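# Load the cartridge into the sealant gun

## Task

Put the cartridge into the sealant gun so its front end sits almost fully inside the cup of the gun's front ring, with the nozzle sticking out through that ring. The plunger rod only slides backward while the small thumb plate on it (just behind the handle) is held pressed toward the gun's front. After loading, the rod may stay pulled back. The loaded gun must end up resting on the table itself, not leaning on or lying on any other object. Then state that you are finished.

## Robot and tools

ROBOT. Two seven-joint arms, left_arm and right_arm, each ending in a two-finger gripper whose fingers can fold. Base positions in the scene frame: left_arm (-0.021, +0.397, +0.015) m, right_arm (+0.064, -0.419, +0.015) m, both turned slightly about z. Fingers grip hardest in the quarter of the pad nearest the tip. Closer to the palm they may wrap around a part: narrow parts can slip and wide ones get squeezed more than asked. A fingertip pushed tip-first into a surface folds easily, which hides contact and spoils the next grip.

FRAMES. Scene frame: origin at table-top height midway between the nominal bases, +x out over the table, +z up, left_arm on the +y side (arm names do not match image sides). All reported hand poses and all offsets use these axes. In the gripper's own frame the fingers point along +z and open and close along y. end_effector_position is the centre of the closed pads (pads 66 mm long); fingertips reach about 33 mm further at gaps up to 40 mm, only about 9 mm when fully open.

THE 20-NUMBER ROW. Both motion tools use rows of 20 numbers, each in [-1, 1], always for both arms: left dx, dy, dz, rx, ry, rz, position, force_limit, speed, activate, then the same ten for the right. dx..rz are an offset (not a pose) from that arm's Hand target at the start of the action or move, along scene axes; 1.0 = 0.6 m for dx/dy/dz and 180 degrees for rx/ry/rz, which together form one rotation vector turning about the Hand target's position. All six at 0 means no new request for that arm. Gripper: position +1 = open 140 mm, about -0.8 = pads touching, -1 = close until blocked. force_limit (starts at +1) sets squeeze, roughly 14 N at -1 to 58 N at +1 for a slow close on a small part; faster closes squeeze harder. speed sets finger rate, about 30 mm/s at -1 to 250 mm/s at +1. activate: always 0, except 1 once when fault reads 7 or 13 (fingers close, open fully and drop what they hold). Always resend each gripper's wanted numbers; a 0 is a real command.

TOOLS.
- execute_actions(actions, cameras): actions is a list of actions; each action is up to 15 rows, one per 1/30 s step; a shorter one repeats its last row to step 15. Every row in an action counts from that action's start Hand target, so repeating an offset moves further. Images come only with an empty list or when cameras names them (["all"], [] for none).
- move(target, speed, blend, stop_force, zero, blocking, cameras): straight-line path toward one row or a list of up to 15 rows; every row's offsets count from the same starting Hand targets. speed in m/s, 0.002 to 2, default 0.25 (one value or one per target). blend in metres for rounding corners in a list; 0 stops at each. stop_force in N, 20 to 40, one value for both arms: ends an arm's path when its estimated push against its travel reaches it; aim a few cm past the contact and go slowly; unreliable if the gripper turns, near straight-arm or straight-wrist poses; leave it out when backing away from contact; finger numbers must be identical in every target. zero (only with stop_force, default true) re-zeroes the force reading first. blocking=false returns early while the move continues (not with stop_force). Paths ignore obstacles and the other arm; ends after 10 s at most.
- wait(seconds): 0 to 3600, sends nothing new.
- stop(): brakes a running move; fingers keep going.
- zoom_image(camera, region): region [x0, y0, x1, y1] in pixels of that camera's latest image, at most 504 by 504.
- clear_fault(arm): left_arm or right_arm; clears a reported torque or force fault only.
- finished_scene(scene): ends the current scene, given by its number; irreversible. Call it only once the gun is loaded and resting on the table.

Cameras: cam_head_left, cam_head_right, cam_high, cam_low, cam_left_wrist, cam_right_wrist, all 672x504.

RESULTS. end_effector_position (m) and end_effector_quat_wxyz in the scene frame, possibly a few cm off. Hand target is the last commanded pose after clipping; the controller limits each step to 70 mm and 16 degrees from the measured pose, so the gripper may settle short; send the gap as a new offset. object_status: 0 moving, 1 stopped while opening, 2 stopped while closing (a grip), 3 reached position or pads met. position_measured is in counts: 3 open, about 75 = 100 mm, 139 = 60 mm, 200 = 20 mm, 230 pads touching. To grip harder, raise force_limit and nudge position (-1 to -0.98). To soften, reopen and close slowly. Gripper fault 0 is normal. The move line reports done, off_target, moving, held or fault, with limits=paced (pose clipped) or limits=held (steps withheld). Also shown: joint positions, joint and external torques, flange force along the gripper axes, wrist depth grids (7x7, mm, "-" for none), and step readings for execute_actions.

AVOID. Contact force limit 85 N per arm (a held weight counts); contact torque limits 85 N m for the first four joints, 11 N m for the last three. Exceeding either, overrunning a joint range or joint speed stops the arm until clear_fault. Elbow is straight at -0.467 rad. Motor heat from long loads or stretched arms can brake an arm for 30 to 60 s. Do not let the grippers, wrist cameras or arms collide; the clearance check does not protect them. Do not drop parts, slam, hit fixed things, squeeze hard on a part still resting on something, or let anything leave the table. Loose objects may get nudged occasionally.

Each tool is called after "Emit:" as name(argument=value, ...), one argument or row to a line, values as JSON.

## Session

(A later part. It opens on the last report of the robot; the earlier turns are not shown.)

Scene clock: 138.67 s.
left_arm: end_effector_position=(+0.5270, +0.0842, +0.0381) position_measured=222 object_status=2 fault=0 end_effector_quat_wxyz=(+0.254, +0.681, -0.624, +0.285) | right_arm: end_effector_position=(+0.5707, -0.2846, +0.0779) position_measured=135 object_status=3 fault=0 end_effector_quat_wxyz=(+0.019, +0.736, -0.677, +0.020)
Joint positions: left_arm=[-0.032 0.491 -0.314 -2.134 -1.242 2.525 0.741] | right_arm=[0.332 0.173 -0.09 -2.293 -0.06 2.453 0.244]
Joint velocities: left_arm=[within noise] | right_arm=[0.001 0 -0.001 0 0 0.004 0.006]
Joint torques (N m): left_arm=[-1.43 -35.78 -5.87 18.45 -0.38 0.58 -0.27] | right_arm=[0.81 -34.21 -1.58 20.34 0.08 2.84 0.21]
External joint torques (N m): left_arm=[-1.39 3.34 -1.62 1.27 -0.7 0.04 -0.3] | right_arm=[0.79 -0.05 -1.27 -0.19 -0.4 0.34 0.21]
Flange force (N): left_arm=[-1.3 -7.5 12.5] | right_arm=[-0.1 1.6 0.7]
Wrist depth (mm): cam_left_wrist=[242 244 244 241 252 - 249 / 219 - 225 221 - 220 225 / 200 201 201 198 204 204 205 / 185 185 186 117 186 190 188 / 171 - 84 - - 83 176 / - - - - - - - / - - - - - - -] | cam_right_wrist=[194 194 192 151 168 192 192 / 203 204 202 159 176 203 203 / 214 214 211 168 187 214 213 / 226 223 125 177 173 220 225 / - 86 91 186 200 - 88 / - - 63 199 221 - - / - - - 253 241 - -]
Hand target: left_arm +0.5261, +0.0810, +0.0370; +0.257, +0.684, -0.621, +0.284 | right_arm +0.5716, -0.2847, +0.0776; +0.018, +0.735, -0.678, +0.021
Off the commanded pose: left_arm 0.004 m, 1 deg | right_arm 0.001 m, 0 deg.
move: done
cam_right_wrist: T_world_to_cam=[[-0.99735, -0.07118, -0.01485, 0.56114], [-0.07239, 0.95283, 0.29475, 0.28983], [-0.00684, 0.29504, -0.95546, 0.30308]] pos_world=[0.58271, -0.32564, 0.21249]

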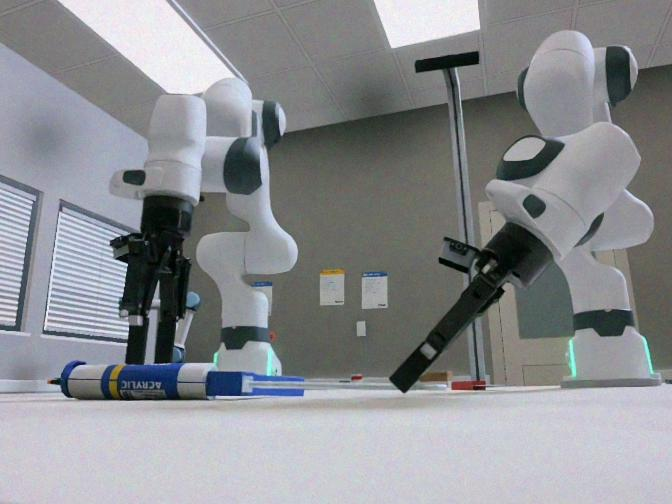

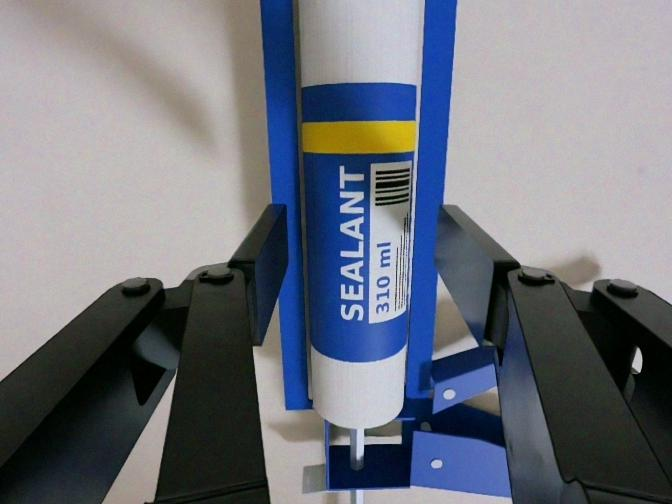

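Emit:
zoom_image(
  camera="cam_low",
  region=[46, 354, 106, 404],
)

Emit:
zoom_image(
  camera="cam_low",
  region=[30, 340, 240, 415],
)

Scaled by 8.400 from the camera's image (finer frame: 960x720).

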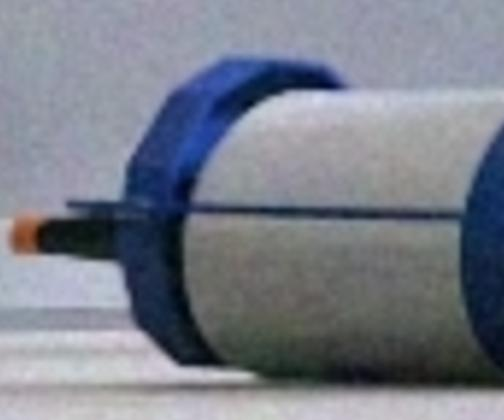

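Scaled by 2.400 from the camera's image (finer frame: 960x720).

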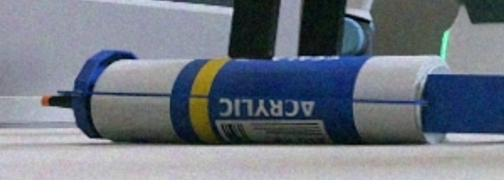

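Emit:
move(
  target=[0,0,0,0,0,0,-1,0.3,-1,0,0.0037,-0.01,-0.0318,0,0,0,-0.05,0.5,-1,0],
  speed=0.08,
  stop_force=25,
  cameras=["cam_low", "cam_right_wrist"],
)

Emit:
zoom_image(
  camera="cam_low",
  region=[110, 350, 190, 410],
)

Emit:
zoom_image(
  camera="cam_right_wrist",
  region=[240, 120, 480, 300],
)

Scene clock: 143.33 s.
left_arm: end_effector_position=(+0.5270, +0.0842, +0.0381) position_measured=222 object_status=2 fault=0 end_effector_quat_wxyz=(+0.254, +0.681, -0.624, +0.285) | right_arm: end_effector_position=(+0.5737, -0.2899, +0.0593) position_measured=135 object_status=3 fault=0 end_effector_quat_wxyz=(+0.018, +0.734, -0.679, +0.021)
Joint positions: left_arm=[-0.032 0.491 -0.314 -2.134 -1.242 2.525 0.741] | right_arm=[0.324 0.213 -0.093 -2.297 -0.06 2.499 0.241]
Joint torques (N m): left_arm=[-1.47 -35.78 -5.84 18.45 -0.36 0.58 -0.27] | right_arm=[-0.23 -35.01 -1.52 19.51 0.43 2.88 -0.2]
External joint torques (N m): left_arm=[-1.53 3.44 -1.67 1.23 -0.68 0.03 -0.29] | right_arm=[-0.27 0 -1.15 -0.49 -0.03 0.36 -0.21]
Flange force (N): left_arm=[-1.3 -7.6 12.8] | right_arm=[1.9 1.9 1.0]
Wrist depth (mm): cam_left_wrist=[242 243 245 247 - 248 259 / 220 219 226 214 219 225 226 / 199 201 200 198 195 204 204 / 184 185 184 117 186 184 187 / 170 - 84 - - 87 176 / - - - - - - - / - - - - - - -] | cam_right_wrist=[178 177 176 134 145 177 175 / 187 185 184 142 157 187 184 / 196 196 194 149 158 194 194 / 207 206 125 157 155 201 205 / - 91 91 167 171 - 88 / - - 63 179 185 - - / - - - 236 227 - -]
Hand target: left_arm +0.5261, +0.0810, +0.0370; +0.257, +0.684, -0.621, +0.284 | right_arm +0.5738, -0.2907, +0.0585; +0.018, +0.735, -0.678, +0.021
Off the commanded pose: left_arm 0.004 m, 1 deg | right_arm 0.001 m, 0 deg.
move: done
cam_right_wrist: T_world_to_cam=[[-0.99768, -0.06579, -0.01767, 0.56544], [-0.06807, 0.95357, 0.29339, 0.29827], [-0.00245, 0.29391, -0.95583, 0.28414]] pos_world=[0.58513, -0.33074, 0.19408]

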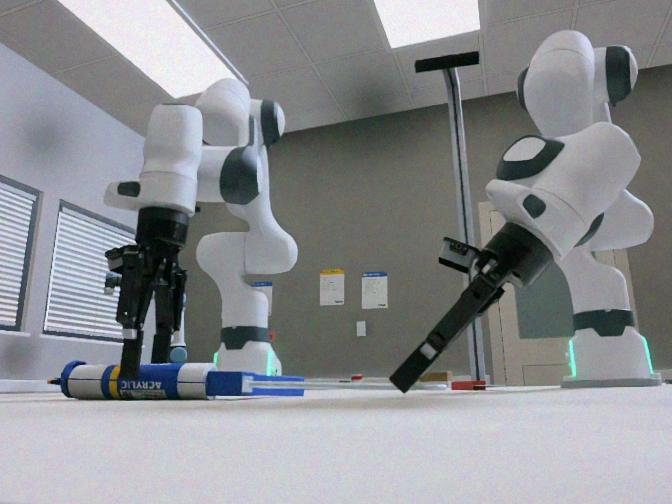

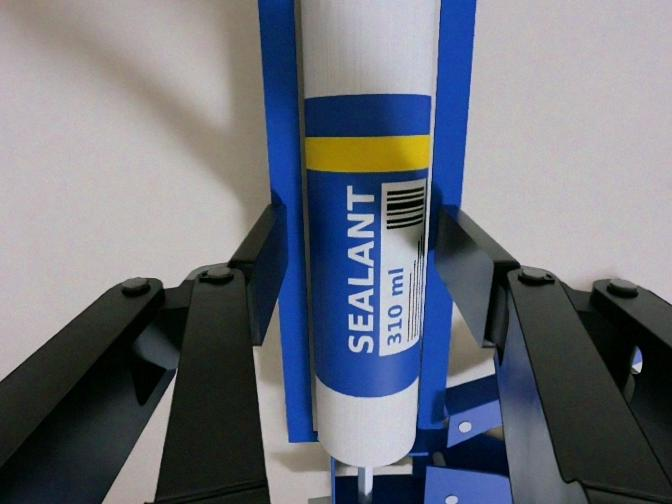

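Scaled by 6.300 from the camera's image (finer frame: 960x720).

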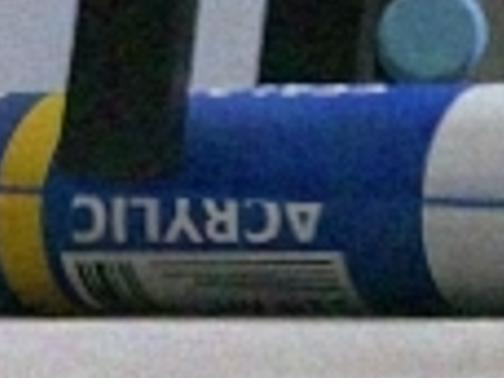

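Scaled by 2.100 from the camera's image (finer frame: 960x720).

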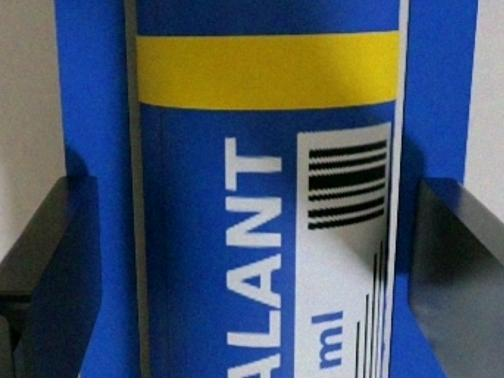

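Emit:
move(
  target=[
    [0,0,0,0,0,0,-1,0.3,-1,0,-0.0028,0,0,0,0,0,-0.05,0.5,-1,0],
    [0,0,0,0,0,0,-1,0.3,-1,0,-0.0028,0,0,0,0,0,-1,0.0,-1,0],
  ],
  speed=0.05,
  cameras=["cam_low", "cam_right_wrist"],
)

Emit:
zoom_image(
  camera="cam_low",
  region=[110, 350, 190, 410],
)

Emit:
zoom_image(
  camera="cam_low",
  region=[46, 354, 106, 404],
)

Scene clock: 145.87 s.
left_arm: end_effector_position=(+0.5271, +0.0842, +0.0381) position_measured=222 object_status=2 fault=0 end_effector_quat_wxyz=(+0.254, +0.681, -0.624, +0.285) | right_arm: end_effector_position=(+0.5731, -0.2899, +0.0592) position_measured=162 object_status=2 fault=0 end_effector_quat_wxyz=(+0.017, +0.734, -0.679, +0.022)
Joint positions: left_arm=[-0.032 0.491 -0.314 -2.133 -1.242 2.525 0.741] | right_arm=[0.324 0.211 -0.093 -2.301 -0.06 2.504 0.241]
Joint torques (N m): left_arm=[-1.49 -35.74 -6.1 18.37 -0.37 0.56 -0.32] | right_arm=[0.29 -34.11 -1.29 18.89 0.54 2.54 -0.22]
External joint torques (N m): left_arm=[-1.46 3.42 -1.85 1.19 -0.69 0.02 -0.34] | right_arm=[0.16 0.74 -1 -1.06 0.08 0.01 -0.22]
Flange force (N): left_arm=[-1.2 -7.3 12.7] | right_arm=[1.2 1.8 1.9]
Wrist depth (mm): cam_left_wrist=[245 251 243 236 247 247 245 / - 220 221 221 232 225 225 / 200 200 - 198 203 203 205 / 184 183 186 117 187 187 187 / 171 - 84 - - 87 176 / - - - - - - - / - - - - - - -] | cam_right_wrist=[- 177 175 134 148 176 175 / 187 186 184 141 158 187 184 / 197 196 194 149 165 194 194 / 207 208 202 155 153 202 204 / - 85 79 166 165 91 84 / - - 60 177 181 - - / - - - 227 228 - -]
Hand target: left_arm +0.5261, +0.0810, +0.0370; +0.257, +0.684, -0.621, +0.284 | right_arm +0.5722, -0.2907, +0.0585; +0.018, +0.735, -0.678, +0.021
Off the commanded pose: left_arm 0.004 m, 1 deg | right_arm 0.001 m, 0 deg.
move: done
cam_right_wrist: T_world_to_cam=[[-0.99763, -0.06596, -0.01947, 0.5648], [-0.06877, 0.95327, 0.29418, 0.29858], [-0.00084, 0.29482, -0.95555, 0.28342]] pos_world=[0.58423, -0.33093, 0.19398]

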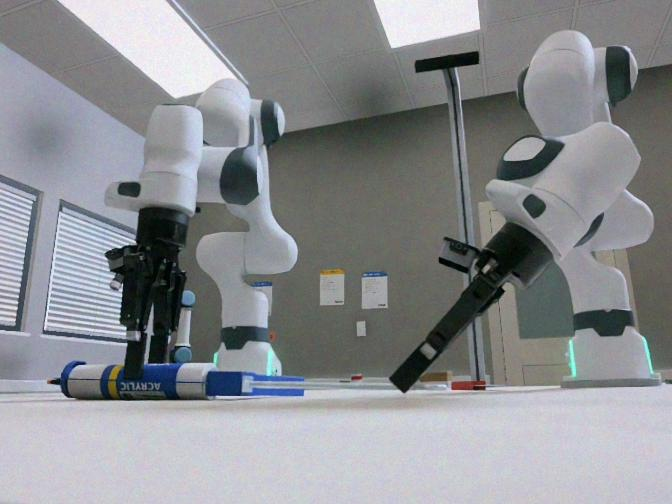

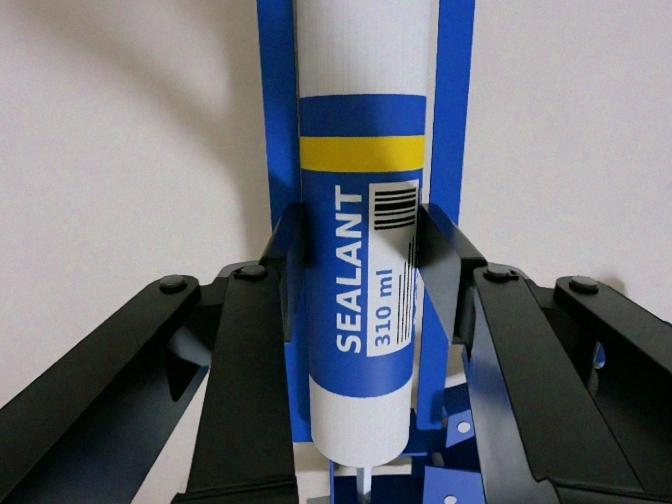

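Scaled by 6.300 from the camera's image (finer frame: 960x720).

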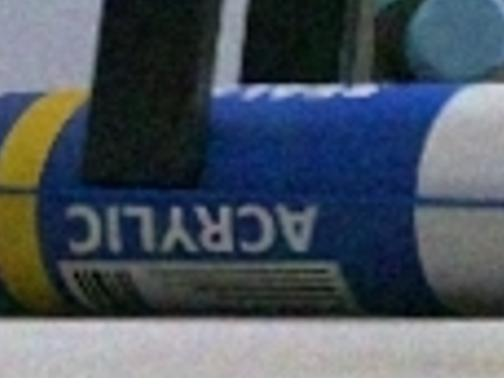

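Scaled by 8.400 from the camera's image (finer frame: 960x720).

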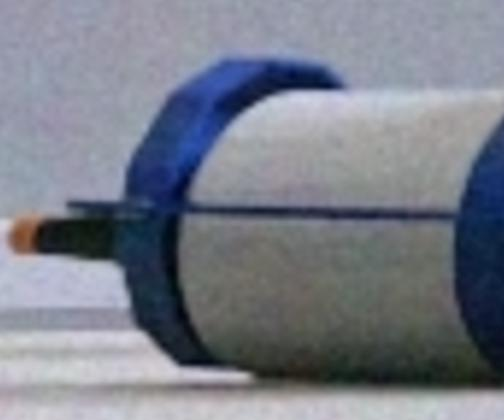

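Emit:
zoom_image(
  camera="cam_right_wrist",
  region=[240, 0, 480, 180],
)

Emit:
zoom_image(
  camera="cam_right_wrist",
  region=[270, 360, 450, 495],
)

Scaled by 2.100 from the camera's image (finer frame: 960x720).

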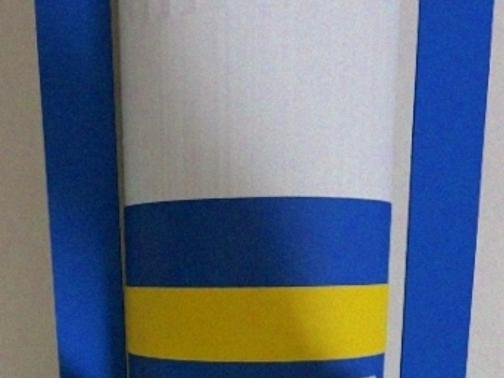

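Scaled by 2.800 from the camera's image (finer frame: 960x720).

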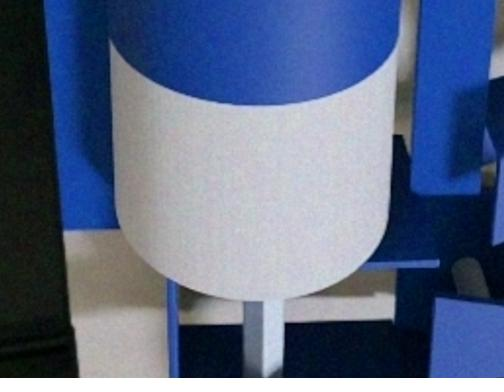

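Emit:
move(
  target=[0,0,0,0,0,0,-1,0.3,-1,0,-0.0025,0,0.0083,0,0,0.0042,-1,0.0,-1,0],
  speed=0.05,
  cameras=["cam_low", "cam_right_wrist"],
)

Emit:
zoom_image(
  camera="cam_low",
  region=[46, 354, 106, 404],
)

Emit:
zoom_image(
  camera="cam_low",
  region=[150, 350, 230, 410],
)

Emit:
zoom_image(
  camera="cam_right_wrist",
  region=[240, 0, 480, 180],
)

Emit:
zoom_image(
  camera="cam_right_wrist",
  region=[270, 360, 450, 495],
)

Scene clock: 147.27 s.
left_arm: end_effector_position=(+0.5263, +0.0832, +0.0376) position_measured=222 object_status=2 fault=0 end_effector_quat_wxyz=(+0.255, +0.681, -0.624, +0.284) | right_arm: end_effector_position=(+0.5689, -0.2911, +0.0601) position_measured=162 object_status=2 fault=0 end_effector_quat_wxyz=(+0.020, +0.737, -0.675, +0.020)
Joint positions: left_arm=[-0.034 0.492 -0.314 -2.133 -1.243 2.525 0.741] | right_arm=[0.324 0.202 -0.093 -2.309 -0.06 2.496 0.232]
Joint velocities: left_arm=[within noise] | right_arm=[0 0.001 -0.001 0.001 0.001 -0.001 -0.004]
Joint torques (N m): left_arm=[-0.89 -36.48 -5.29 18.31 -0.25 0.5 -0.22] | right_arm=[0.57 -37.95 -1.02 20.36 0.17 2.35 -0.07]
External joint torques (N m): left_arm=[-0.91 2.7 -1.08 1.11 -0.57 -0.04 -0.24] | right_arm=[0.43 -3.21 -0.75 0.29 -0.29 -0.19 -0.07]
Flange force (N): left_arm=[-1.4 -6.5 9.8] | right_arm=[1.6 6.5 -7.3]
Wrist depth (mm): cam_left_wrist=[- 248 240 245 247 249 250 / - 218 225 221 223 223 226 / 197 201 201 198 203 204 205 / 183 184 185 117 186 187 187 / 169 - 84 - - 86 176 / - - - - - - - / - - - - - - -] | cam_right_wrist=[178 178 175 133 150 177 177 / 186 186 185 140 159 186 186 / 196 196 194 149 166 196 196 / 207 205 202 156 154 204 206 / - 85 79 167 168 91 84 / - - 60 176 185 - - / - - - 223 228 - -]
Hand target: left_arm +0.5261, +0.0810, +0.0370; +0.257, +0.684, -0.621, +0.284 | right_arm +0.5707, -0.2907, +0.0635; +0.018, +0.739, -0.673, +0.021
Off the commanded pose: left_arm 0.002 m, 1 deg | right_arm 0.004 m, 0 deg.
move: off_target (right_arm)
cam_right_wrist: T_world_to_cam=[[-0.99712, -0.0748, -0.01225, 0.55718], [-0.07511, 0.95319, 0.29288, 0.30289], [-0.01023, 0.29296, -0.95607, 0.28948]] pos_world=[0.58129, -0.33184, 0.19488]

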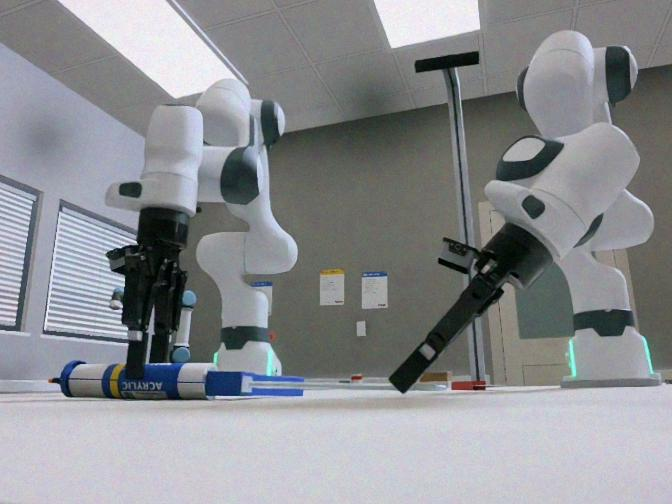

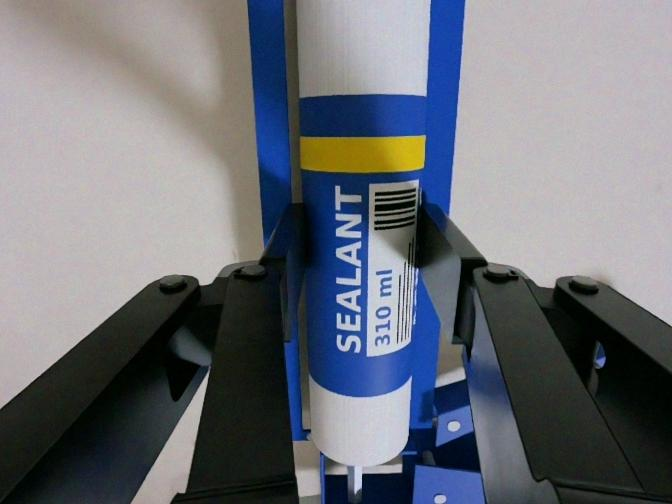

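Scaled by 8.400 from the camera's image (finer frame: 960x720).

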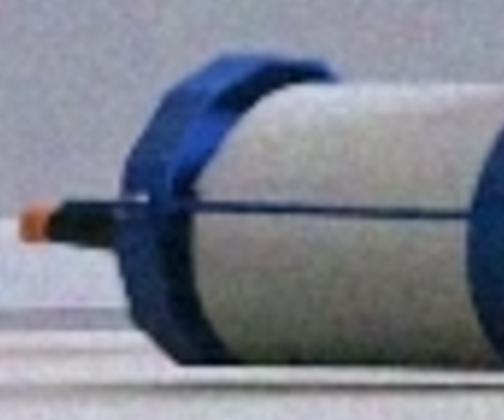

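Scaled by 6.300 from the camera's image (finer frame: 960x720).

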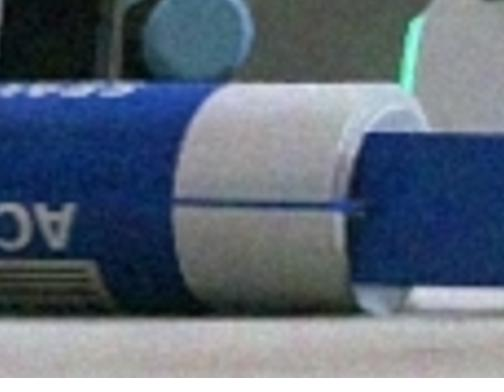

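Scaled by 2.100 from the camera's image (finer frame: 960x720).

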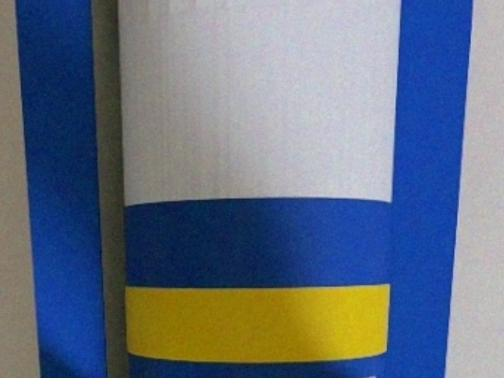

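Scaled by 2.800 from the camera's image (finer frame: 960x720).

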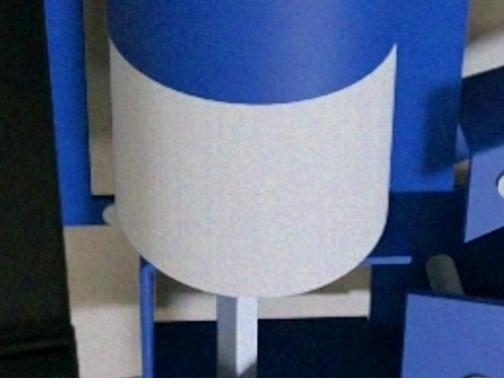

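Emit:
move(
  target=[0,0,0,0,0,0,-1,0.3,-1,0,0.006,0,0.0045,0,0,0,-1,0.0,-1,0],
  speed=0.05,
  cameras=["cam_low", "cam_right_wrist"],
)

Emit:
zoom_image(
  camera="cam_low",
  region=[46, 354, 106, 404],
)

Emit:
zoom_image(
  camera="cam_low",
  region=[150, 350, 230, 410],
)

Emit:
zoom_image(
  camera="cam_right_wrist",
  region=[240, 0, 480, 180],
)

Emit:
zoom_image(
  camera="cam_right_wrist",
  region=[270, 360, 450, 495],
)

Scene clock: 148.97 s.
left_arm: end_effector_position=(+0.5261, +0.0830, +0.0373) position_measured=222 object_status=2 fault=0 end_effector_quat_wxyz=(+0.255, +0.682, -0.624, +0.284) | right_arm: end_effector_position=(+0.5702, -0.2912, +0.0625) position_measured=162 object_status=2 fault=0 end_effector_quat_wxyz=(+0.022, +0.738, -0.674, +0.019)
Joint positions: left_arm=[-0.034 0.492 -0.314 -2.133 -1.243 2.525 0.74] | right_arm=[0.324 0.202 -0.093 -2.3 -0.06 2.484 0.229]
Joint velocities: left_arm=[within noise] | right_arm=[0 -0.001 -0.001 -0.001 0.001 -0.004 -0.002]
Joint torques (N m): left_arm=[-0.82 -36.7 -5.17 18.36 -0.23 0.51 -0.12] | right_arm=[0.02 -37.84 -1.55 22.23 0.41 2.76 -0.21]
External joint torques (N m): left_arm=[-0.83 2.4 -0.96 1.23 -0.55 -0.03 -0.14] | right_arm=[-0.08 -3.22 -1.25 2.23 -0.05 0.28 -0.21]
Flange force (N): left_arm=[-1.3 -6.3 9.2] | right_arm=[1.7 0.0 -6.7]
Wrist depth (mm): cam_left_wrist=[240 242 243 244 248 246 248 / 218 218 223 221 222 224 224 / 201 200 200 198 203 207 204 / 180 183 188 117 182 - 186 / 169 - 84 - - 83 176 / - - - - - - - / - - - - - - -] | cam_right_wrist=[180 180 178 133 153 180 179 / 188 189 187 140 160 189 189 / 199 199 196 149 168 199 198 / 209 207 205 156 154 207 209 / - 85 79 166 168 91 84 / - - 60 176 183 - - / - - - 228 236 - -]
Hand target: left_arm +0.5261, +0.0810, +0.0370; +0.257, +0.684, -0.621, +0.284 | right_arm +0.5743, -0.2907, +0.0662; +0.018, +0.739, -0.673, +0.021
Off the commanded pose: left_arm 0.002 m, 1 deg | right_arm 0.005 m, 1 deg.
move: off_target (right_arm)
cam_right_wrist: T_world_to_cam=[[-0.99695, -0.07747, -0.009, 0.55748], [-0.07672, 0.9534, 0.29179, 0.3034], [-0.01403, 0.29159, -0.95644, 0.29347]] pos_world=[0.58317, -0.33164, 0.19718]

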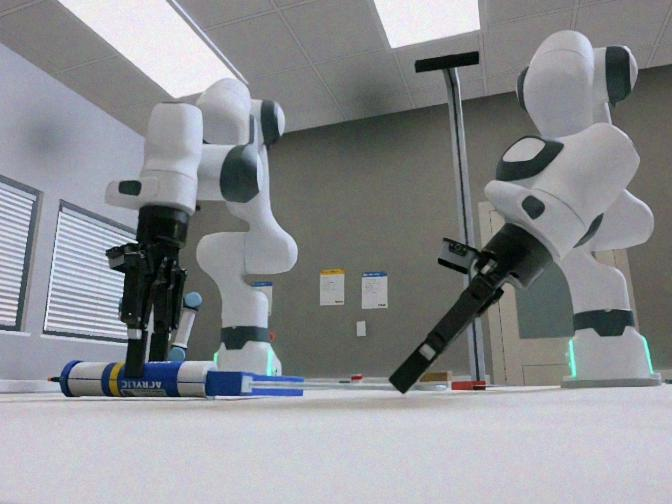

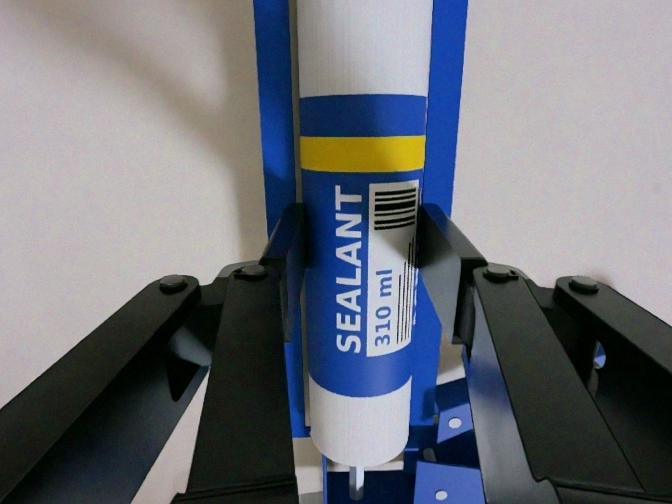

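Scaled by 8.400 from the camera's image (finer frame: 960x720).

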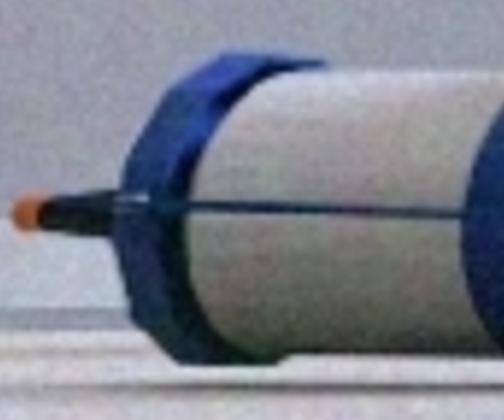

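Scaled by 6.300 from the camera's image (finer frame: 960x720).

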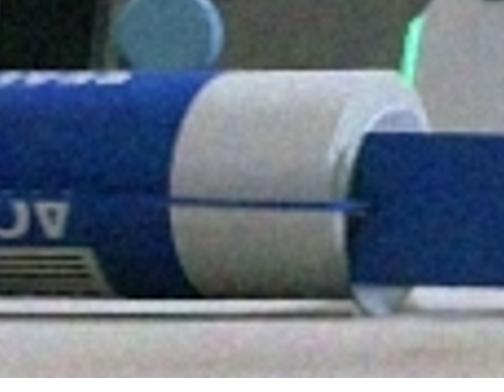

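Scaled by 2.100 from the camera's image (finer frame: 960x720).

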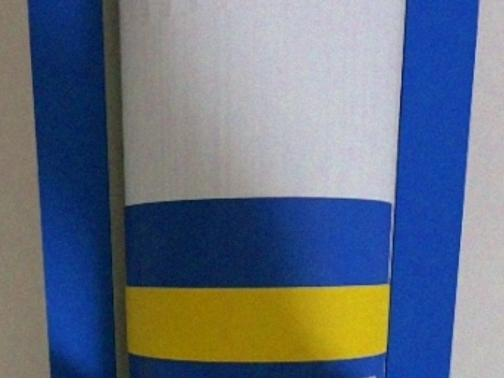

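Scaled by 2.800 from the camera's image (finer frame: 960x720).

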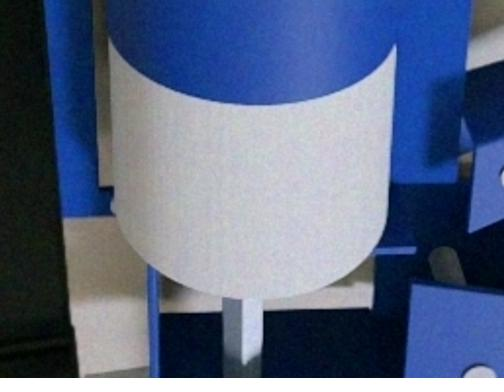

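Emit:
move(
  target=[
    [0,0,0,0,0,0,-1,0.3,-1,0,0.002,0,0,0,0,0,-1,0.0,-1,0],
    [0,0,0,0,0,0,-1,0.3,-1,0,0.0038,-0.0195,0,0,0,0,-1,0.0,-1,0],
  ],
  speed=0.02,
  stop_force=22,
  cameras=["cam_low", "cam_right_wrist"],
)

Emit:
zoom_image(
  camera="cam_low",
  region=[46, 354, 106, 404],
)

Emit:
zoom_image(
  camera="cam_low",
  region=[150, 350, 230, 410],
)

Emit:
zoom_image(
  camera="cam_right_wrist",
  region=[240, 0, 480, 180],
)

Scene clock: 151.93 s.
left_arm: end_effector_position=(+0.5256, +0.0813, +0.0377) position_measured=222 object_status=2 fault=0 end_effector_quat_wxyz=(+0.256, +0.681, -0.624, +0.284) | right_arm: end_effector_position=(+0.5718, -0.3014, +0.0616) position_measured=162 object_status=2 fault=0 end_effector_quat_wxyz=(+0.024, +0.739, -0.673, +0.018)
Joint positions: left_arm=[-0.037 0.492 -0.315 -2.133 -1.244 2.525 0.739] | right_arm=[0.307 0.204 -0.095 -2.3 -0.06 2.483 0.206]
Joint torques (N m): left_arm=[0.02 -36.73 -4.27 18.09 -0.05 0.69 -0.15] | right_arm=[-1.04 -38.41 -2.57 21.09 0.18 3.16 -0.27]
External joint torques (N m): left_arm=[0.1 2.36 0.05 0.96 -0.36 0.17 -0.17] | right_arm=[-1.25 -3.66 -2.35 1.05 -0.28 0.66 -0.28]
Flange force (N): left_arm=[-2.4 -6.4 7.4] | right_arm=[4.9 5.4 -6.1]
Wrist depth (mm): cam_left_wrist=[- 243 249 241 - 248 256 / 219 225 222 221 225 231 221 / 199 197 201 198 203 205 208 / 182 183 188 117 186 187 187 / 169 - 84 - - 87 174 / - - - - - - - / - - - - - - -] | cam_right_wrist=[178 179 175 133 152 179 179 / 187 187 165 140 160 186 188 / 196 197 195 149 168 200 198 / 207 206 204 156 154 206 209 / - 85 79 166 168 91 84 / - - 60 177 184 - - / - - - 222 - - -]
Hand target: left_arm +0.5261, +0.0810, +0.0370; +0.257, +0.684, -0.621, +0.284 | right_arm +0.5765, -0.3024, +0.0662; +0.018, +0.739, -0.673, +0.021
Off the commanded pose: left_arm 0.001 m, 1 deg | right_arm 0.007 m, 1 deg.
move: off_target (right_arm)
cam_right_wrist: T_world_to_cam=[[-0.99672, -0.08078, -0.00533, 0.55688], [-0.07883, 0.95349, 0.29093, 0.31477], [-0.01842, 0.2904, -0.95673, 0.29787]] pos_world=[0.58536, -0.34165, 0.19637]

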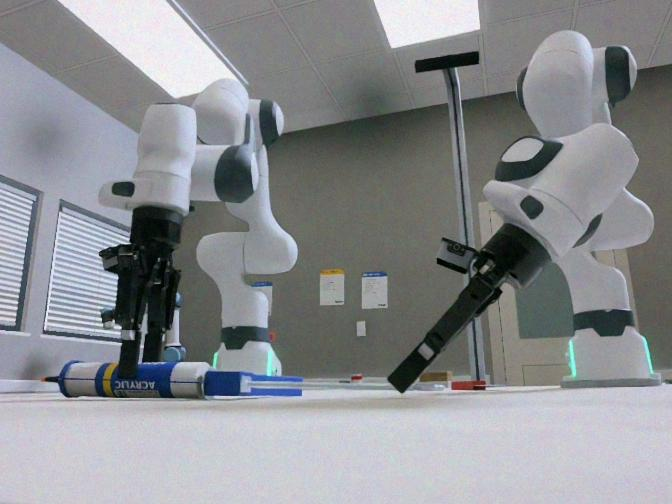

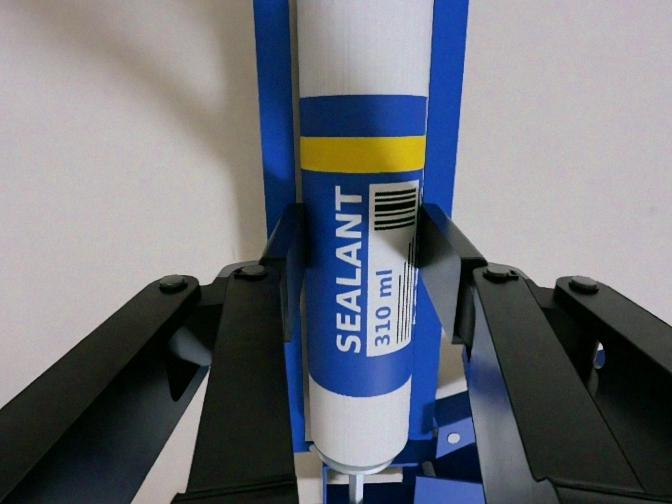

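Scaled by 8.400 from the camera's image (finer frame: 960x720).

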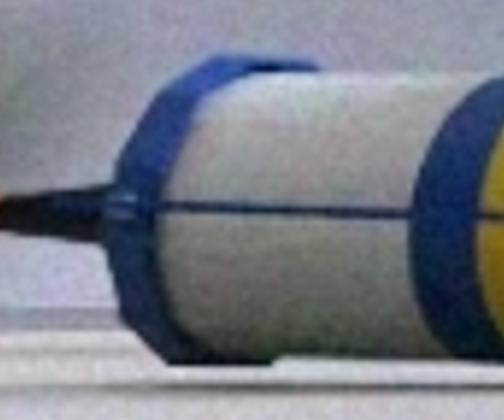

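Scaled by 6.300 from the camera's image (finer frame: 960x720).

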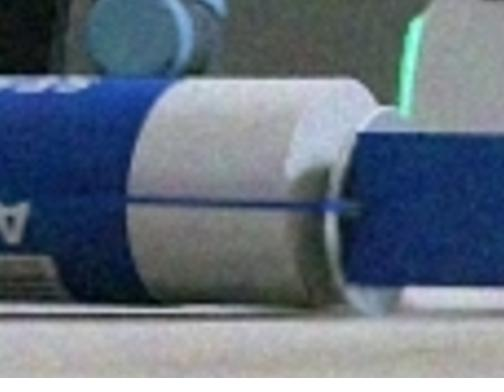

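Scaled by 2.100 from the camera's image (finer frame: 960x720).

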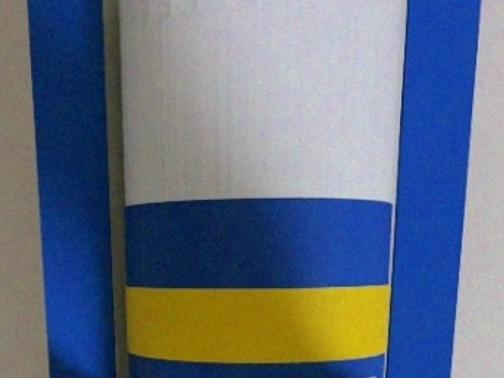

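Emit:
zoom_image(
  camera="cam_right_wrist",
  region=[270, 380, 450, 504],
)

Emit:
zoom_image(
  camera="cam_low",
  region=[180, 355, 225, 405],
)

Scaled by 2.800 from the camera's image (finer frame: 960x720).

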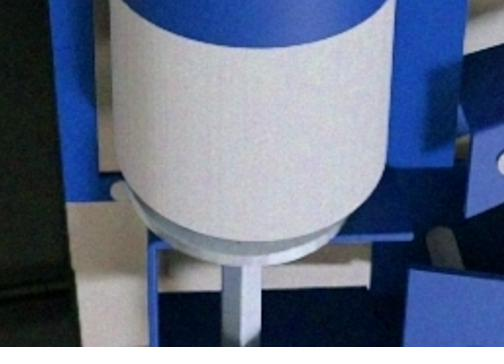

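Scaled by 10.080 from the camera's image (finer frame: 960x720).

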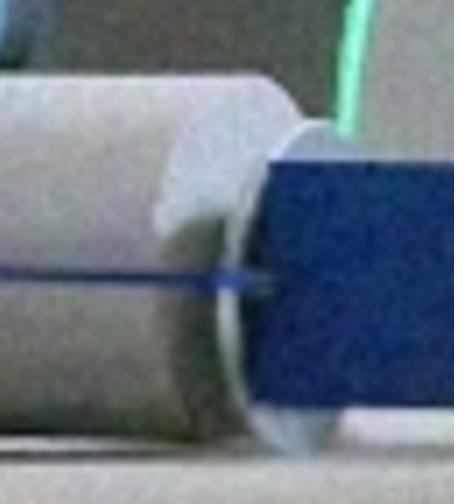

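Emit:
move(
  target=[
    [0,0,0,0,0,0,-1,0.3,-1,0,0.0003,-0.003,-0.0035,-0.00443,-0.0004,0,-1,0.0,-1,0],
    [0,0,0,0,0,0,-1,0.3,-1,0,0.0003,-0.003,-0.0035,-0.00443,-0.0004,0,-0.05,0.0,-1,0],
    [0,0,0,0,0,0,-1,0.3,-1,0,-0.004,-0.001,0.19,-0.00443,-0.0004,0,-0.05,0.0,-1,0],
  ],
  speed=[0.03, 0.05, 0.2],
  cameras=["cam_low", "cam_right_wrist"],
)

Emit:
zoom_image(
  camera="cam_low",
  region=[46, 354, 106, 404],
)

Emit:
zoom_image(
  camera="cam_low",
  region=[180, 355, 225, 405],
)

Scene clock: 156.00 s.
left_arm: end_effector_position=(+0.5257, +0.0804, +0.0380) position_measured=222 object_status=2 fault=0 end_effector_quat_wxyz=(+0.256, +0.681, -0.624, +0.284) | right_arm: end_effector_position=(+0.5751, -0.3037, +0.1804) position_measured=135 object_status=3 fault=0 end_effector_quat_wxyz=(+0.021, +0.737, -0.675, +0.026)
Joint positions: left_arm=[-0.038 0.492 -0.315 -2.132 -1.245 2.525 0.738] | right_arm=[0.316 -0.002 -0.1 -2.218 -0.084 2.207 0.216]
Joint velocities: left_arm=[within noise] | right_arm=[0.001 0.001 -0.001 0 0 -0.004 0.001]
Joint torques (N m): left_arm=[0.06 -36.41 -4.39 17.67 0.12 0.5 -0.13] | right_arm=[1.05 -31.36 -0.63 22.75 0.14 2.36 -0.11]
External joint torques (N m): left_arm=[0.15 2.59 -0.08 0.57 -0.2 -0.02 -0.15] | right_arm=[1.14 -0.49 -0.54 -0.42 -0.41 -0.15 -0.11]
Flange force (N): left_arm=[-2.7 -6.0 6.9] | right_arm=[0.2 2.9 -0.6]
Wrist depth (mm): cam_left_wrist=[242 251 249 246 248 255 257 / 219 219 222 222 223 229 217 / 199 201 201 199 204 205 206 / 184 183 - 117 142 189 188 / 169 - 84 - - 86 176 / - - - - - - - / - - - - - - -] | cam_right_wrist=[290 289 289 247 285 287 287 / 304 302 304 257 299 302 299 / 320 319 317 271 310 316 313 / 337 332 125 286 156 324 330 / - 91 91 317 326 - 88 / - - 63 374 352 - - / - - - 396 390 - -]
Hand target: left_arm +0.5261, +0.0810, +0.0370; +0.257, +0.684, -0.621, +0.284 | right_arm +0.5741, -0.3030, +0.1802; +0.023, +0.739, -0.673, +0.026
Off the commanded pose: left_arm 0.001 m, 1 deg | right_arm 0.001 m, 0 deg.
move: done; target 2's new numbers were sent with right_arm's hand 0.006 m and 1 deg from that target
cam_right_wrist: T_world_to_cam=[[-0.99696, -0.07538, -0.01973, 0.5651], [-0.07788, 0.95614, 0.28238, 0.28447], [-0.00242, 0.28306, -0.9591, 0.40123]] pos_world=[0.5865, -0.34296, 0.31564]

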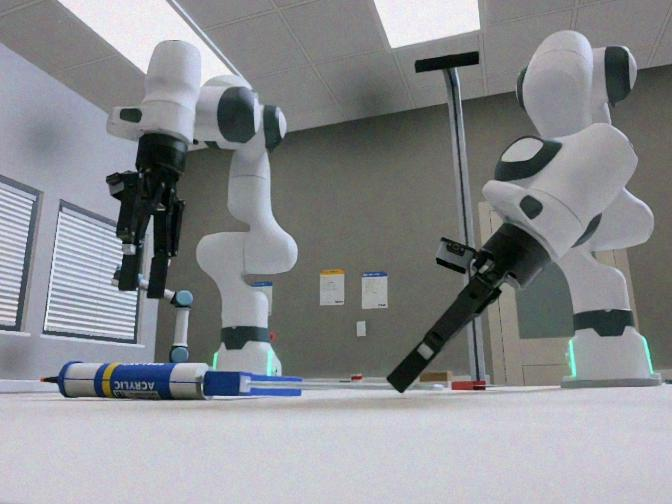

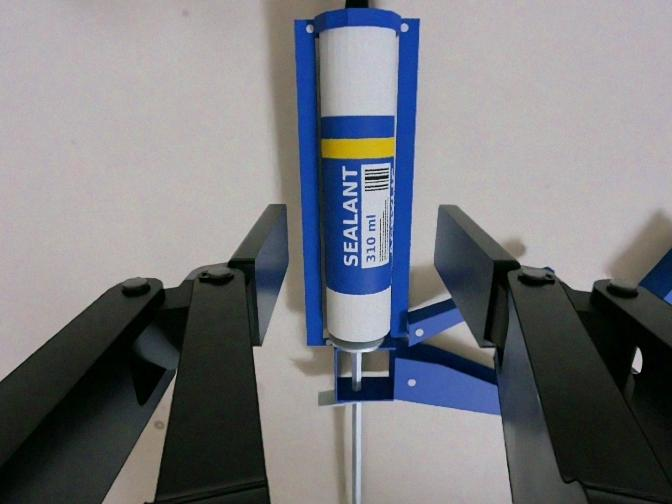

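Scaled by 8.400 from the camera's image (finer frame: 960x720).

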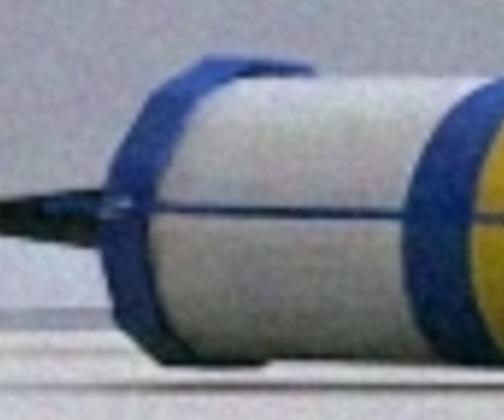

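Scaled by 10.080 from the camera's image (finer frame: 960x720).

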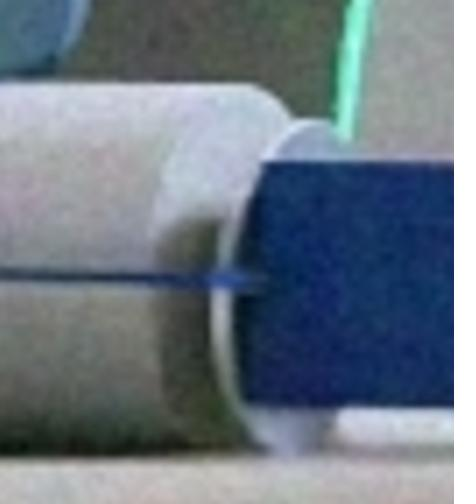

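Emit:
zoom_image(
  camera="cam_right_wrist",
  region=[285, 0, 435, 110],
)

Emit:
zoom_image(
  camera="cam_right_wrist",
  region=[290, 290, 440, 400],
)

Scaled by 3.360 from the camera's image (finer frame: 960x720).

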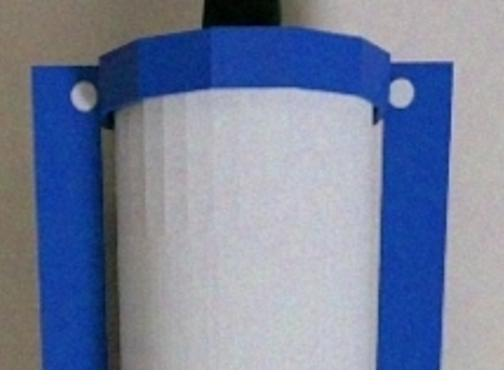

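Scaled by 3.360 from the camera's image (finer frame: 960x720).

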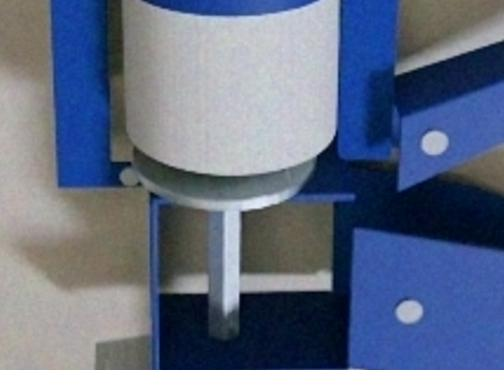

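Emit:
move(
  target=[
    [0,0,0,0,0,0,-0.3,0.3,-1,0,0,0,0,0,0,0,-0.05,0.0,-1,0],
    [0,0,0.17,0,0,0,-0.3,0.3,-1,0,0,0,0,0,0,0,-0.05,0.0,-1,0],
  ],
  speed=[0.05, 0.15],
  cameras=["cam_low", "cam_right_wrist", "cam_left_wrist", "cam_head_right"],
)

Emit:
zoom_image(
  camera="cam_right_wrist",
  region=[285, 0, 435, 110],
)

Emit:
zoom_image(
  camera="cam_low",
  region=[46, 354, 106, 404],
)

Scene clock: 160.27 s.
left_arm: end_effector_position=(+0.5274, +0.0813, +0.1391) position_measured=167 object_status=3 fault=0 end_effector_quat_wxyz=(+0.255, +0.683, -0.622, +0.286) | right_arm: end_effector_position=(+0.5749, -0.3038, +0.1803) position_measured=135 object_status=3 fault=0 end_effector_quat_wxyz=(+0.022, +0.737, -0.675, +0.026)
Joint positions: left_arm=[-0.038 0.262 -0.296 -2.184 -1.127 2.417 0.522] | right_arm=[0.316 -0.002 -0.1 -2.218 -0.084 2.206 0.216]
Joint velocities: left_arm=[0 0.001 0 0.001 -0.001 0 -0.006] | right_arm=[within noise]
Joint torques (N m): left_arm=[-0.04 -33.94 -2.11 21.05 0.47 0.56 -0.15] | right_arm=[1.09 -31.4 -0.63 22.75 0.13 2.31 -0.09]
External joint torques (N m): left_arm=[-0.07 1.53 0.07 0.92 0.19 -0.32 -0.17] | right_arm=[0.99 -0.34 -0.74 -0.52 -0.43 -0.22 -0.1]
Flange force (N): left_arm=[-0.1 -7.2 3.2] | right_arm=[0.4 2.8 -0.4]
Wrist depth (mm): cam_left_wrist=[376 378 396 362 345 394 - / 362 352 352 344 344 342 348 / - - 320 320 323 - 330 / 292 295 106 269 - - - / - - - 273 127 86 282 / - - - 233 - - - / - - - 236 238 - -] | cam_right_wrist=[289 288 288 262 284 287 286 / 303 304 302 260 299 301 303 / 318 318 318 273 311 316 314 / 336 333 125 286 155 325 325 / - 91 91 315 321 - 84 / - - 66 368 352 - - / - - - 397 394 - -]
Hand target: left_arm +0.5261, +0.0810, +0.1390; +0.257, +0.684, -0.621, +0.284 | right_arm +0.5741, -0.3030, +0.1802; +0.023, +0.739, -0.673, +0.026
Off the commanded pose: left_arm 0.001 m, 0 deg | right_arm 0.001 m, 0 deg.
move: done
cam_left_wrist: T_world_to_cam=[[-0.995, -0.09974, 0.0055, 0.54224], [-0.09221, 0.89599, -0.43439, 0.04093], [0.0384, -0.43273, -0.90071, 0.28345]] pos_world=[0.53242, 0.14006, 0.2701]
cam_right_wrist: T_world_to_cam=[[-0.99697, -0.07533, -0.01918, 0.56484], [-0.07768, 0.9562, 0.28223, 0.28453], [-0.00292, 0.28287, -0.95915, 0.40141]] pos_world=[0.5864, -0.34306, 0.31554]
Images, in order (width x height): cam_head_right 672x504, cam_low 672x504, cam_left_wrist 672x504, cam_right_wrist 672x504.

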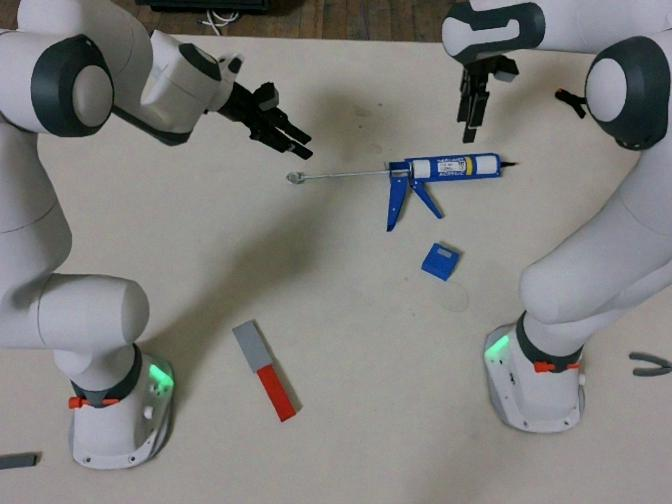

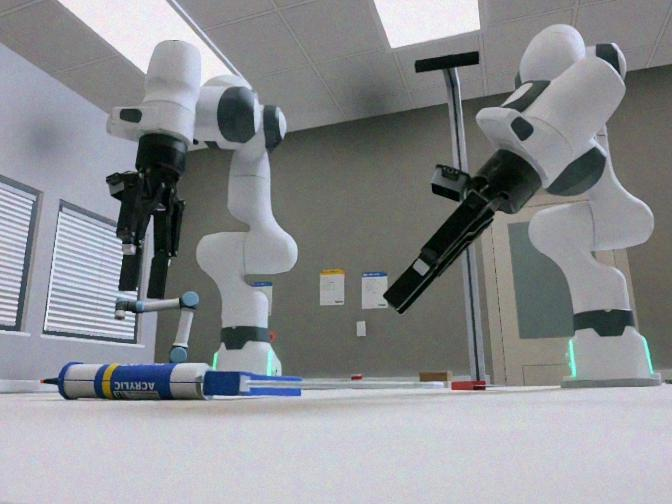

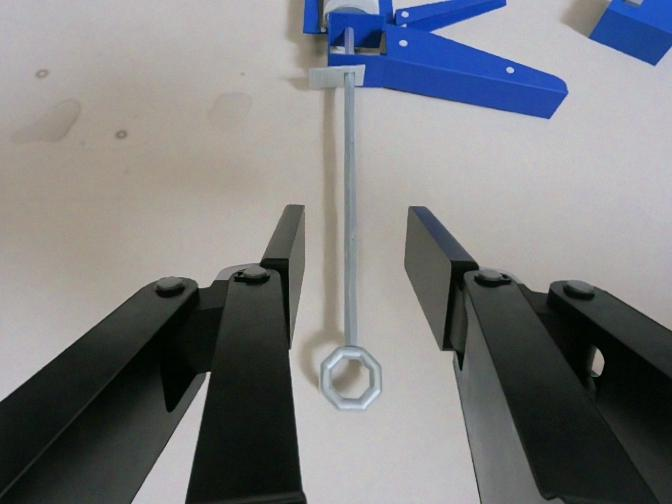

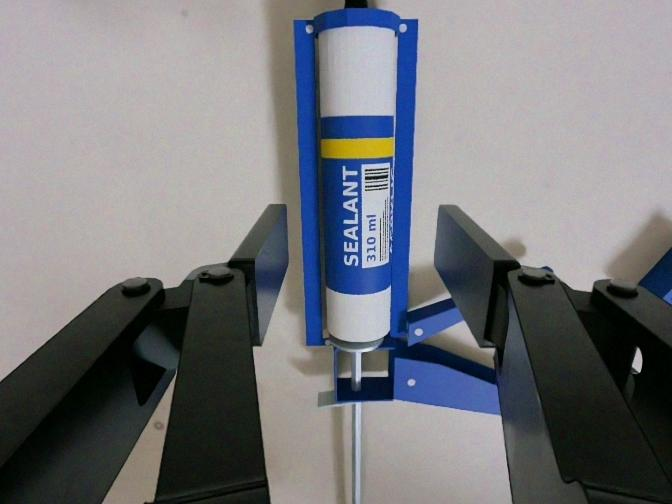

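Scaled by 3.360 from the camera's image (finer frame: 960x720).

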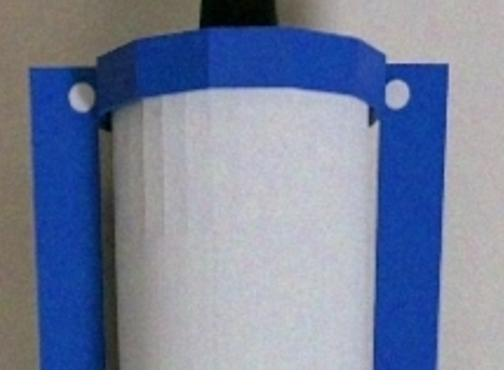

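Scaled by 8.400 from the camera's image (finer frame: 960x720).

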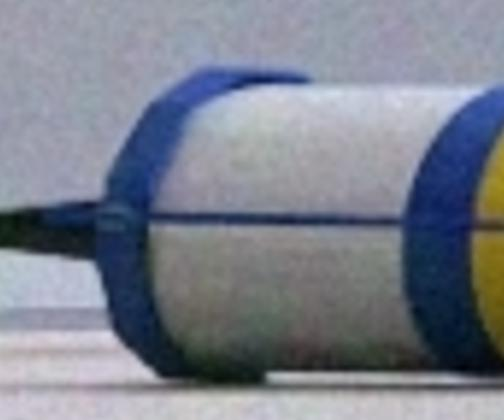

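Emit:
zoom_image(
  camera="cam_low",
  region=[180, 355, 225, 405],
)

Emit:
zoom_image(
  camera="cam_right_wrist",
  region=[290, 290, 440, 400],
)

Scaled by 10.080 from the camera's image (finer frame: 960x720).

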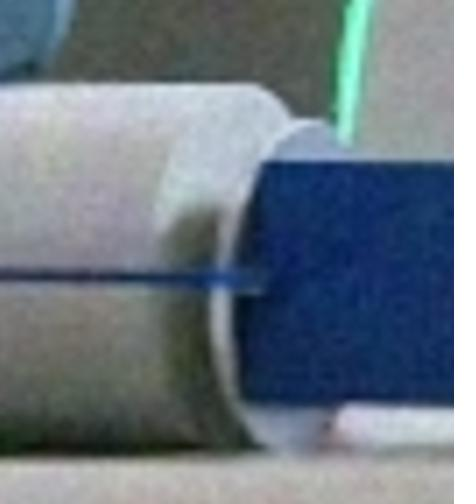

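Scaled by 3.360 from the camera's image (finer frame: 960x720).

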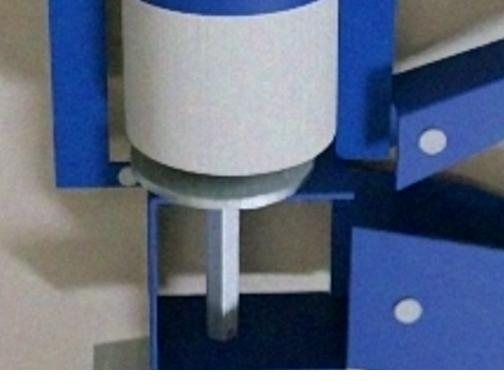

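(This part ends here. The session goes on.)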